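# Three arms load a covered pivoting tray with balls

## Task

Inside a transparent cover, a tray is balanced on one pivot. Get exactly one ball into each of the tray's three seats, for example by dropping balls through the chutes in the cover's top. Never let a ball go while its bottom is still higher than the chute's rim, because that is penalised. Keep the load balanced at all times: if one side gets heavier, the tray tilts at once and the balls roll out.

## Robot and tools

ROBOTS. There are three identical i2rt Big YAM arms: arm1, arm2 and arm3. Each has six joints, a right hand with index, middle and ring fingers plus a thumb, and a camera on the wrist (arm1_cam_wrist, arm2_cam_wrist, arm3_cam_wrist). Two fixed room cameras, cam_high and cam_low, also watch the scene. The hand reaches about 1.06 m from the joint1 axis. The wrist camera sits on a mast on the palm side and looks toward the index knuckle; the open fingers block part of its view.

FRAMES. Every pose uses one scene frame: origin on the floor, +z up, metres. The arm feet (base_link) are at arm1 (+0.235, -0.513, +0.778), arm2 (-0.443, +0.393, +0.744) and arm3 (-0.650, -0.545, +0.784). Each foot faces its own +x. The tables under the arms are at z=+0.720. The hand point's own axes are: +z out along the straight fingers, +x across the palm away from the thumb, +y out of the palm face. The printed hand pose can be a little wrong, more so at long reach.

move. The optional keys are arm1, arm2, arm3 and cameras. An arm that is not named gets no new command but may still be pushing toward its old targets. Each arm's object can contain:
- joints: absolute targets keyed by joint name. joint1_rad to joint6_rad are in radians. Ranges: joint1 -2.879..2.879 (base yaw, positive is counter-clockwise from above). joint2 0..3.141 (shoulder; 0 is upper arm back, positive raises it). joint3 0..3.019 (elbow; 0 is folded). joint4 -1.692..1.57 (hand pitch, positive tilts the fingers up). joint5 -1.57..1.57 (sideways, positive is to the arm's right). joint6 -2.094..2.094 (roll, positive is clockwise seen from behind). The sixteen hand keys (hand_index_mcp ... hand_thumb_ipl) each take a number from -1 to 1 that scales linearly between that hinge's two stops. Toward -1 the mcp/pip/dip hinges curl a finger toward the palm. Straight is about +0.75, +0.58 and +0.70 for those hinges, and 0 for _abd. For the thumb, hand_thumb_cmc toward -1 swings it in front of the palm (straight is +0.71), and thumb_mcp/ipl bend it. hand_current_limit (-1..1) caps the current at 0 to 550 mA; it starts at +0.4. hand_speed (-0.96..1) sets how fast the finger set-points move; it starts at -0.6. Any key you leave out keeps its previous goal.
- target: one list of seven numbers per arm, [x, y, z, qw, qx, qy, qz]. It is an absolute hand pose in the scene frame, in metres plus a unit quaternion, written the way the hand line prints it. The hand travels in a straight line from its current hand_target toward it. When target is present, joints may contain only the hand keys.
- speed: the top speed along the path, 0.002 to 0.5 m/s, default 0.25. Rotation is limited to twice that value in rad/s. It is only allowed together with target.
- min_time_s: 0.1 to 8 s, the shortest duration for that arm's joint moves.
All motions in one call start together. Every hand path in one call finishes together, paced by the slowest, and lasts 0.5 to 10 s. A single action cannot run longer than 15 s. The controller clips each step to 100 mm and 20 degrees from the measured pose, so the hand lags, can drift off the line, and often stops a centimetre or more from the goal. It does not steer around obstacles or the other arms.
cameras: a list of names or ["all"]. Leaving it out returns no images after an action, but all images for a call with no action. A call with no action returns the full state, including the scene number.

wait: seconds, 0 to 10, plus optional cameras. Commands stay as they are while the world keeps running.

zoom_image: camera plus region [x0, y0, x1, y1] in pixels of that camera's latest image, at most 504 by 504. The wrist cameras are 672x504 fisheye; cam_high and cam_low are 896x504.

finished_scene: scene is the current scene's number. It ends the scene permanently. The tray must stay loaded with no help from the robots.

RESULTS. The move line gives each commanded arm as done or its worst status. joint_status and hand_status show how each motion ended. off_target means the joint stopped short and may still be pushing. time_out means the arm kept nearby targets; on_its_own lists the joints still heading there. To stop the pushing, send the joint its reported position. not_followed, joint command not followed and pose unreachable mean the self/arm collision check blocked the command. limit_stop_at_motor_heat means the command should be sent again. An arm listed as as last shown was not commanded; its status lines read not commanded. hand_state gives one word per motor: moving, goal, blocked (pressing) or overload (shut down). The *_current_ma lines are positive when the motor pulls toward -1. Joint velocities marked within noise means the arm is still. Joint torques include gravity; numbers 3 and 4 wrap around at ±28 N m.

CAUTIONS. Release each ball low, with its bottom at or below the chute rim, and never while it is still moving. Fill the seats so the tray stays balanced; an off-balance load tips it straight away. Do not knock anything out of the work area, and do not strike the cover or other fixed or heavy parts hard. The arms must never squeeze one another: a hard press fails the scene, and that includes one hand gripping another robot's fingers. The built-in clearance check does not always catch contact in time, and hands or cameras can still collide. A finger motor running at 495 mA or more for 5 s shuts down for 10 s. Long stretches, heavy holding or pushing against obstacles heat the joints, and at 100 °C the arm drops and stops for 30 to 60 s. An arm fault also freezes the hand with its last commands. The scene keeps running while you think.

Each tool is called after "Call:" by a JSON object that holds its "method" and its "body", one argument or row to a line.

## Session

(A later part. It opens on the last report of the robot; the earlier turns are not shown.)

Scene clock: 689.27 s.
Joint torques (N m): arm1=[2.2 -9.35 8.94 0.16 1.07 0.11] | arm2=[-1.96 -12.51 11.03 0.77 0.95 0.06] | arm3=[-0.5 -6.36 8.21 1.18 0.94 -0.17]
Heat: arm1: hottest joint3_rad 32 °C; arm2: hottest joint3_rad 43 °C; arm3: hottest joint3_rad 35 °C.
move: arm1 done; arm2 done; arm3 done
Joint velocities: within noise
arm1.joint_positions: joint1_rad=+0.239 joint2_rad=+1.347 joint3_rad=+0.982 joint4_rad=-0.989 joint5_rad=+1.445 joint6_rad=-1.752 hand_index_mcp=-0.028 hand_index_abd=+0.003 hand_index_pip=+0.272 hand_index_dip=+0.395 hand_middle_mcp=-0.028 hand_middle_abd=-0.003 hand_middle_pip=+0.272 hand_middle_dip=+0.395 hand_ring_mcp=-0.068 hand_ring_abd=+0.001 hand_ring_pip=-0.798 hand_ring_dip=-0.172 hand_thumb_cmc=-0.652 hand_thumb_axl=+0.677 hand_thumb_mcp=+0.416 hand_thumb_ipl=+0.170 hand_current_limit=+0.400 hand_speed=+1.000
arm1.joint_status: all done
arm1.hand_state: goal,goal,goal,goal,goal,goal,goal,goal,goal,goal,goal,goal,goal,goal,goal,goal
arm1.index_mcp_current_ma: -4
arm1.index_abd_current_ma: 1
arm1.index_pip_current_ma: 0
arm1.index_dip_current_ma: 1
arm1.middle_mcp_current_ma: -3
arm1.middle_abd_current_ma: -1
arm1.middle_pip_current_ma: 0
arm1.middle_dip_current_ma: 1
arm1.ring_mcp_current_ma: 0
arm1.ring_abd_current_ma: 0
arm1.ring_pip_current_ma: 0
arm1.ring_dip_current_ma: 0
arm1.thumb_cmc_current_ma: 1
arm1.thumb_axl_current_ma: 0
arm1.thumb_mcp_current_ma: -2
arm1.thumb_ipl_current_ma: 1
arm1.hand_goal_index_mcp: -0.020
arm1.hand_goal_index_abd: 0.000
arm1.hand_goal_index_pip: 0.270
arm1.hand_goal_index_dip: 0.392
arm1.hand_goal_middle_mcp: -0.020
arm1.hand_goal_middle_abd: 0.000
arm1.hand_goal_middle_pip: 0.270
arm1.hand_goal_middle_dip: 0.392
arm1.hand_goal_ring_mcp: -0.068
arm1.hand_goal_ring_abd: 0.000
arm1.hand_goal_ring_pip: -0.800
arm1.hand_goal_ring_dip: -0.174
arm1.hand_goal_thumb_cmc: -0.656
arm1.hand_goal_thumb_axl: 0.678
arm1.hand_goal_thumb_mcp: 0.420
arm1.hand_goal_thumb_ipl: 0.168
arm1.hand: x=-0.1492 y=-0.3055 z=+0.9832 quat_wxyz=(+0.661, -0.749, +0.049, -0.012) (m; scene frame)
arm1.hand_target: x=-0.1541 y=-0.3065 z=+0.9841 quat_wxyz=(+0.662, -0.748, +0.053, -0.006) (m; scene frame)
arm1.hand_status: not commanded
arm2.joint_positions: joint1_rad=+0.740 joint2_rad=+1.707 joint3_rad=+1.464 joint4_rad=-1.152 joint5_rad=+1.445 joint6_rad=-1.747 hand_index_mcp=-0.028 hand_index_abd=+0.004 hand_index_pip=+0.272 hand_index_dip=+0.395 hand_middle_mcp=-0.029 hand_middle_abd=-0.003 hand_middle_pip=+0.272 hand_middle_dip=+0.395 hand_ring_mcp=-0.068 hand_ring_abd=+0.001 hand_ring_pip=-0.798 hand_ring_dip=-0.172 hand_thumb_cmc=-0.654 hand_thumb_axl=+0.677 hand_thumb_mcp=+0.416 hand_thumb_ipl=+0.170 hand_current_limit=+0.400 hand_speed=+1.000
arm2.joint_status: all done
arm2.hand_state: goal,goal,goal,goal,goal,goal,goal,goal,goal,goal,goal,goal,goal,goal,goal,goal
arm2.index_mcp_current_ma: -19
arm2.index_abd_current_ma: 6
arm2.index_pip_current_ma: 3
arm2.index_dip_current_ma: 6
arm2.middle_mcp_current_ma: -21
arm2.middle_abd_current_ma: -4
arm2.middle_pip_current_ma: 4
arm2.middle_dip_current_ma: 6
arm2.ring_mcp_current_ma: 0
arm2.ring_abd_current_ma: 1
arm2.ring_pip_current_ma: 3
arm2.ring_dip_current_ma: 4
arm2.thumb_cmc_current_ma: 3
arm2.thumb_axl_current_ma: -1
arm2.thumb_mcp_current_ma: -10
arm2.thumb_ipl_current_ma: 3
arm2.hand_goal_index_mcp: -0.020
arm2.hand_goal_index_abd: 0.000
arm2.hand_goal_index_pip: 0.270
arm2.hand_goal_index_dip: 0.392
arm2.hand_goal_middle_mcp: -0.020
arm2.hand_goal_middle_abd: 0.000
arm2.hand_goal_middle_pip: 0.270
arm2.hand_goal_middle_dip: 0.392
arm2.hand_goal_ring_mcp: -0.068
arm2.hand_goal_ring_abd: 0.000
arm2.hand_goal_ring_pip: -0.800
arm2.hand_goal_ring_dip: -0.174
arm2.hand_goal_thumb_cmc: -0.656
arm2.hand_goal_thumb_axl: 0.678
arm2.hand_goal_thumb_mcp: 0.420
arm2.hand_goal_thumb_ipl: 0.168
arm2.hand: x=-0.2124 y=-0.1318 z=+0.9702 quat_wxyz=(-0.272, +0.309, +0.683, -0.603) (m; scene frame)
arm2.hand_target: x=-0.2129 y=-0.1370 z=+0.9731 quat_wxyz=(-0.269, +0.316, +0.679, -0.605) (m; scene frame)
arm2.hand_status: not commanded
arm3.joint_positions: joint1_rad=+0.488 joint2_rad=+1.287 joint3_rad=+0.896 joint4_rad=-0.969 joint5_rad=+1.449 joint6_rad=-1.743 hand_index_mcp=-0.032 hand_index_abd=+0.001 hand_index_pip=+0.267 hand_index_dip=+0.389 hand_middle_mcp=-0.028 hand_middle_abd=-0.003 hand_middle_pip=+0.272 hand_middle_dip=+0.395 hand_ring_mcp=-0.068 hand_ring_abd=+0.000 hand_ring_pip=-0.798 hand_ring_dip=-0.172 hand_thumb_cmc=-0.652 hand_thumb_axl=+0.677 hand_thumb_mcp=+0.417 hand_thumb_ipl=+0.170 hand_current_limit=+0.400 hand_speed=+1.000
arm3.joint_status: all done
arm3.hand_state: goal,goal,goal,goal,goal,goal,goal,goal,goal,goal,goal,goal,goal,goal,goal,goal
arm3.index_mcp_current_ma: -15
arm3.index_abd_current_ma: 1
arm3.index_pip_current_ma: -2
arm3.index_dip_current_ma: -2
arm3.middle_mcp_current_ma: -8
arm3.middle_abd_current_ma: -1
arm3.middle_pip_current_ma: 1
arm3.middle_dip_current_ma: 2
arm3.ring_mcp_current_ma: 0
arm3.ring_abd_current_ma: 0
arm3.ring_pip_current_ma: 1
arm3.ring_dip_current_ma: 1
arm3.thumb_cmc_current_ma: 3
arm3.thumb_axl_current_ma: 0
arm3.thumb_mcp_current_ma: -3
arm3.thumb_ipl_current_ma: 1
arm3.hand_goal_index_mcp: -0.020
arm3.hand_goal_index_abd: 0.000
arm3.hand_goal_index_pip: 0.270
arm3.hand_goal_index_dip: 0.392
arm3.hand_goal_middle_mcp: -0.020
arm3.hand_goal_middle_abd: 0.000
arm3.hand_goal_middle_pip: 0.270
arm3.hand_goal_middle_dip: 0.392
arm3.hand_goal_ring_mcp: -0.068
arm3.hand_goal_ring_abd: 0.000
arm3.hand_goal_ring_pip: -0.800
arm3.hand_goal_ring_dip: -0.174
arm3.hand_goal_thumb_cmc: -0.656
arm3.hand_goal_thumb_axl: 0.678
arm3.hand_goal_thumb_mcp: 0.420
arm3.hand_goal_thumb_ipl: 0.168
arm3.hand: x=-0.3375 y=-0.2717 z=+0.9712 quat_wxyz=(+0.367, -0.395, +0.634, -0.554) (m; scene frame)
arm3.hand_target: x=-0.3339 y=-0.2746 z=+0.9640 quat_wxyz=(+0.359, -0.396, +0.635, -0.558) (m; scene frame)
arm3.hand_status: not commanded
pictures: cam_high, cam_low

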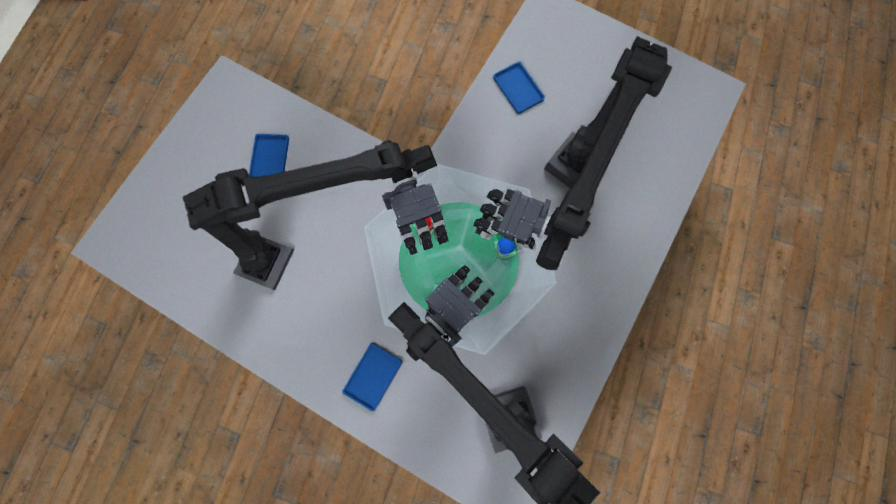

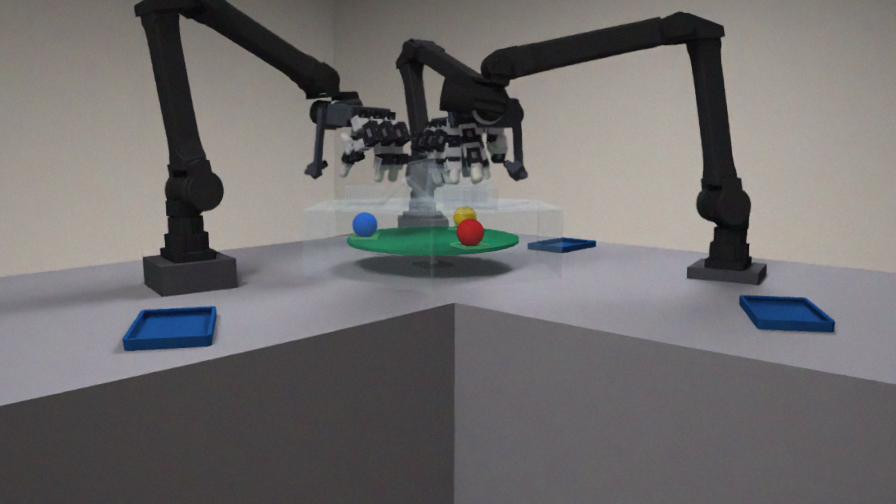

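Call:
{"method": "move", "body": {
  "arm1": {"joints":{"joint2_rad":1.30,"joint3_rad":1.17,"joint4_rad":-1.2}, "min_time_s":2},
  "arm2": {"joints":{"joint2_rad":1.72,"joint3_rad":1.70,"joint4_rad":-1.34}, "min_time_s":2},
  "arm3": {"joints":{"joint2_rad":1.27,"joint3_rad":1.12,"joint4_rad":-1.2}, "min_time_s":2},
  "cameras": ["cam_low","cam_high"]
}}

Call:
{"method": "zoom_image", "body": {
  "camera": "cam_low",
  "region": [290, 110, 580, 300]
}}

Scene clock: 694.07 s.
Joint torques (N m): arm1=[2.26 -10.99 13.22 -0.49 1.08 0.1] | arm2=[-1.96 -12.04 15.87 0.16 0.95 0.05] | arm3=[-0.32 -8.47 12.36 0.55 0.95 -0.18]
Heat: arm1: hottest joint3_rad 33 °C; arm2: hottest joint3_rad 44 °C; arm3: hottest joint3_rad 35 °C.
move: arm1 done; arm2 done; arm3 done
Joint velocities: within noise
arm1.joint_positions: joint1_rad=+0.239 joint2_rad=+1.315 joint3_rad=+1.119 joint4_rad=-1.193 joint5_rad=+1.445 joint6_rad=-1.752 hand_index_mcp=-0.028 hand_index_abd=+0.003 hand_index_pip=+0.272 hand_index_dip=+0.395 hand_middle_mcp=-0.028 hand_middle_abd=-0.003 hand_middle_pip=+0.272 hand_middle_dip=+0.395 hand_ring_mcp=-0.068 hand_ring_abd=+0.001 hand_ring_pip=-0.798 hand_ring_dip=-0.172 hand_thumb_cmc=-0.652 hand_thumb_axl=+0.677 hand_thumb_mcp=+0.416 hand_thumb_ipl=+0.170 hand_current_limit=+0.400 hand_speed=+1.000
arm1.joint_status: all done
arm1.hand_state: goal,goal,goal,goal,goal,goal,goal,goal,goal,goal,goal,goal,goal,goal,goal,goal
arm1.index_mcp_current_ma: -4
arm1.index_abd_current_ma: 1
arm1.index_pip_current_ma: 0
arm1.index_dip_current_ma: 1
arm1.middle_mcp_current_ma: -3
arm1.middle_abd_current_ma: -1
arm1.middle_pip_current_ma: 0
arm1.middle_dip_current_ma: 1
arm1.ring_mcp_current_ma: 0
arm1.ring_abd_current_ma: 0
arm1.ring_pip_current_ma: 0
arm1.ring_dip_current_ma: 0
arm1.thumb_cmc_current_ma: 1
arm1.thumb_axl_current_ma: 0
arm1.thumb_mcp_current_ma: -2
arm1.thumb_ipl_current_ma: 1
arm1.hand_goal_index_mcp: -0.020
arm1.hand_goal_index_abd: 0.000
arm1.hand_goal_index_pip: 0.270
arm1.hand_goal_index_dip: 0.392
arm1.hand_goal_middle_mcp: -0.020
arm1.hand_goal_middle_abd: 0.000
arm1.hand_goal_middle_pip: 0.270
arm1.hand_goal_middle_dip: 0.392
arm1.hand_goal_ring_mcp: -0.068
arm1.hand_goal_ring_abd: 0.000
arm1.hand_goal_ring_pip: -0.800
arm1.hand_goal_ring_dip: -0.174
arm1.hand_goal_thumb_cmc: -0.656
arm1.hand_goal_thumb_axl: 0.678
arm1.hand_goal_thumb_mcp: 0.420
arm1.hand_goal_thumb_ipl: 0.168
arm1.hand: x=-0.1477 y=-0.3054 z=+1.0429 quat_wxyz=(+0.660, -0.750, +0.038, -0.025) (m; scene frame)
arm1.hand_target: x=-0.1576 y=-0.3058 z=+1.0703 quat_wxyz=(+0.662, -0.747, +0.058, +0.000) (m; scene frame)
arm1.hand_status: not commanded
arm2.joint_positions: joint1_rad=+0.740 joint2_rad=+1.707 joint3_rad=+1.641 joint4_rad=-1.333 joint5_rad=+1.445 joint6_rad=-1.747 hand_index_mcp=-0.028 hand_index_abd=+0.004 hand_index_pip=+0.272 hand_index_dip=+0.395 hand_middle_mcp=-0.029 hand_middle_abd=-0.003 hand_middle_pip=+0.272 hand_middle_dip=+0.395 hand_ring_mcp=-0.068 hand_ring_abd=+0.001 hand_ring_pip=-0.798 hand_ring_dip=-0.172 hand_thumb_cmc=-0.654 hand_thumb_axl=+0.677 hand_thumb_mcp=+0.416 hand_thumb_ipl=+0.170 hand_current_limit=+0.400 hand_speed=+1.000
arm2.joint_status: all done
arm2.hand_state: goal,goal,goal,goal,goal,goal,goal,goal,goal,goal,goal,goal,goal,goal,goal,goal
arm2.index_mcp_current_ma: -19
arm2.index_abd_current_ma: 6
arm2.index_pip_current_ma: 3
arm2.index_dip_current_ma: 6
arm2.middle_mcp_current_ma: -21
arm2.middle_abd_current_ma: -4
arm2.middle_pip_current_ma: 4
arm2.middle_dip_current_ma: 6
arm2.ring_mcp_current_ma: 0
arm2.ring_abd_current_ma: 1
arm2.ring_pip_current_ma: 3
arm2.ring_dip_current_ma: 4
arm2.thumb_cmc_current_ma: 3
arm2.thumb_axl_current_ma: -1
arm2.thumb_mcp_current_ma: -10
arm2.thumb_ipl_current_ma: 3
arm2.hand_goal_index_mcp: -0.020
arm2.hand_goal_index_abd: 0.000
arm2.hand_goal_index_pip: 0.270
arm2.hand_goal_index_dip: 0.392
arm2.hand_goal_middle_mcp: -0.020
arm2.hand_goal_middle_abd: 0.000
arm2.hand_goal_middle_pip: 0.270
arm2.hand_goal_middle_dip: 0.392
arm2.hand_goal_ring_mcp: -0.068
arm2.hand_goal_ring_abd: 0.000
arm2.hand_goal_ring_pip: -0.800
arm2.hand_goal_ring_dip: -0.174
arm2.hand_goal_thumb_cmc: -0.656
arm2.hand_goal_thumb_axl: 0.678
arm2.hand_goal_thumb_mcp: 0.420
arm2.hand_goal_thumb_ipl: 0.168
arm2.hand: x=-0.2061 y=-0.1394 z=+1.0371 quat_wxyz=(-0.273, +0.308, +0.684, -0.602) (m; scene frame)
arm2.hand_target: x=-0.2018 y=-0.1505 z=+1.0547 quat_wxyz=(-0.262, +0.321, +0.677, -0.608) (m; scene frame)
arm2.hand_status: not commanded
arm3.joint_positions: joint1_rad=+0.488 joint2_rad=+1.274 joint3_rad=+1.082 joint4_rad=-1.191 joint5_rad=+1.449 joint6_rad=-1.743 hand_index_mcp=-0.032 hand_index_abd=+0.001 hand_index_pip=+0.267 hand_index_dip=+0.389 hand_middle_mcp=-0.028 hand_middle_abd=-0.003 hand_middle_pip=+0.272 hand_middle_dip=+0.395 hand_ring_mcp=-0.068 hand_ring_abd=+0.000 hand_ring_pip=-0.798 hand_ring_dip=-0.172 hand_thumb_cmc=-0.652 hand_thumb_axl=+0.677 hand_thumb_mcp=+0.417 hand_thumb_ipl=+0.170 hand_current_limit=+0.400 hand_speed=+1.000
arm3.joint_status: all done
arm3.hand_state: goal,goal,goal,goal,goal,goal,goal,goal,goal,goal,goal,goal,goal,goal,goal,goal
arm3.index_mcp_current_ma: -15
arm3.index_abd_current_ma: 1
arm3.index_pip_current_ma: -2
arm3.index_dip_current_ma: -2
arm3.middle_mcp_current_ma: -8
arm3.middle_abd_current_ma: -1
arm3.middle_pip_current_ma: 1
arm3.middle_dip_current_ma: 2
arm3.ring_mcp_current_ma: 0
arm3.ring_abd_current_ma: 0
arm3.ring_pip_current_ma: 1
arm3.ring_dip_current_ma: 1
arm3.thumb_cmc_current_ma: 3
arm3.thumb_axl_current_ma: 0
arm3.thumb_mcp_current_ma: -3
arm3.thumb_ipl_current_ma: 1
arm3.hand_goal_index_mcp: -0.020
arm3.hand_goal_index_abd: 0.000
arm3.hand_goal_index_pip: 0.270
arm3.hand_goal_index_dip: 0.392
arm3.hand_goal_middle_mcp: -0.020
arm3.hand_goal_middle_abd: 0.000
arm3.hand_goal_middle_pip: 0.270
arm3.hand_goal_middle_dip: 0.392
arm3.hand_goal_ring_mcp: -0.068
arm3.hand_goal_ring_abd: 0.000
arm3.hand_goal_ring_pip: -0.800
arm3.hand_goal_ring_dip: -0.174
arm3.hand_goal_thumb_cmc: -0.656
arm3.hand_goal_thumb_axl: 0.678
arm3.hand_goal_thumb_mcp: 0.420
arm3.hand_goal_thumb_ipl: 0.168
arm3.hand: x=-0.3318 y=-0.2595 z=+1.0419 quat_wxyz=(+0.360, -0.402, +0.630, -0.559) (m; scene frame)
arm3.hand_target: x=-0.3254 y=-0.2571 z=+1.0582 quat_wxyz=(+0.365, -0.390, +0.638, -0.554) (m; scene frame)
arm3.hand_status: not commanded
pictures: cam_high, cam_low

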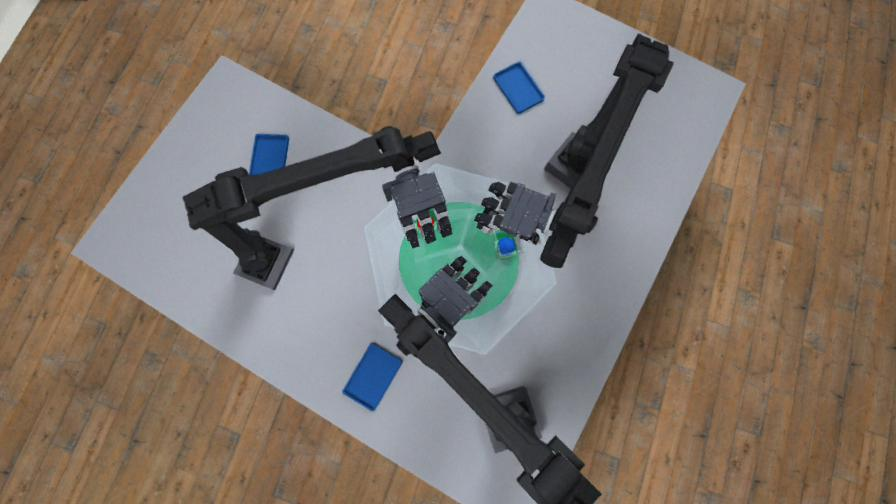

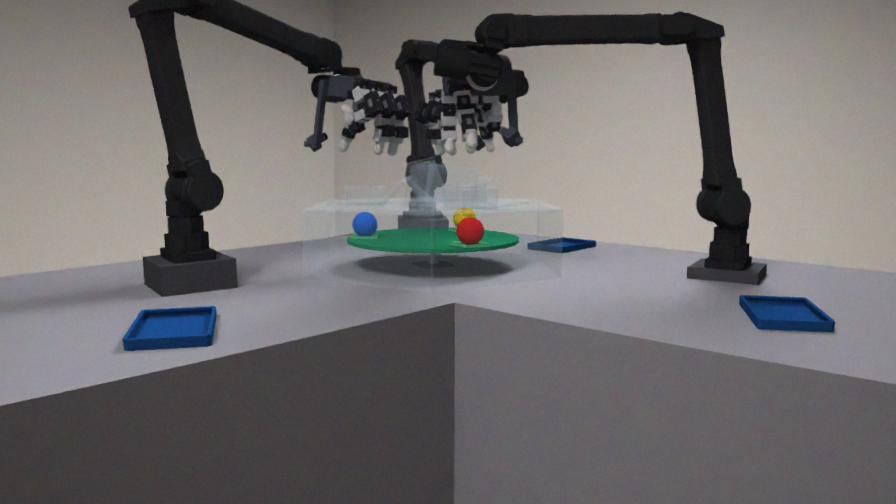

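Scaled by 1.738 from the camera's 896x504 image, which has a finer 1280x720 frame.

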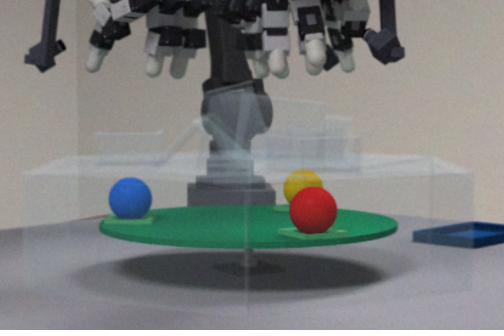

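Call:
{"method": "finished_scene", "body": {
  "scene": 1
}}

The scene is finished: the task was done.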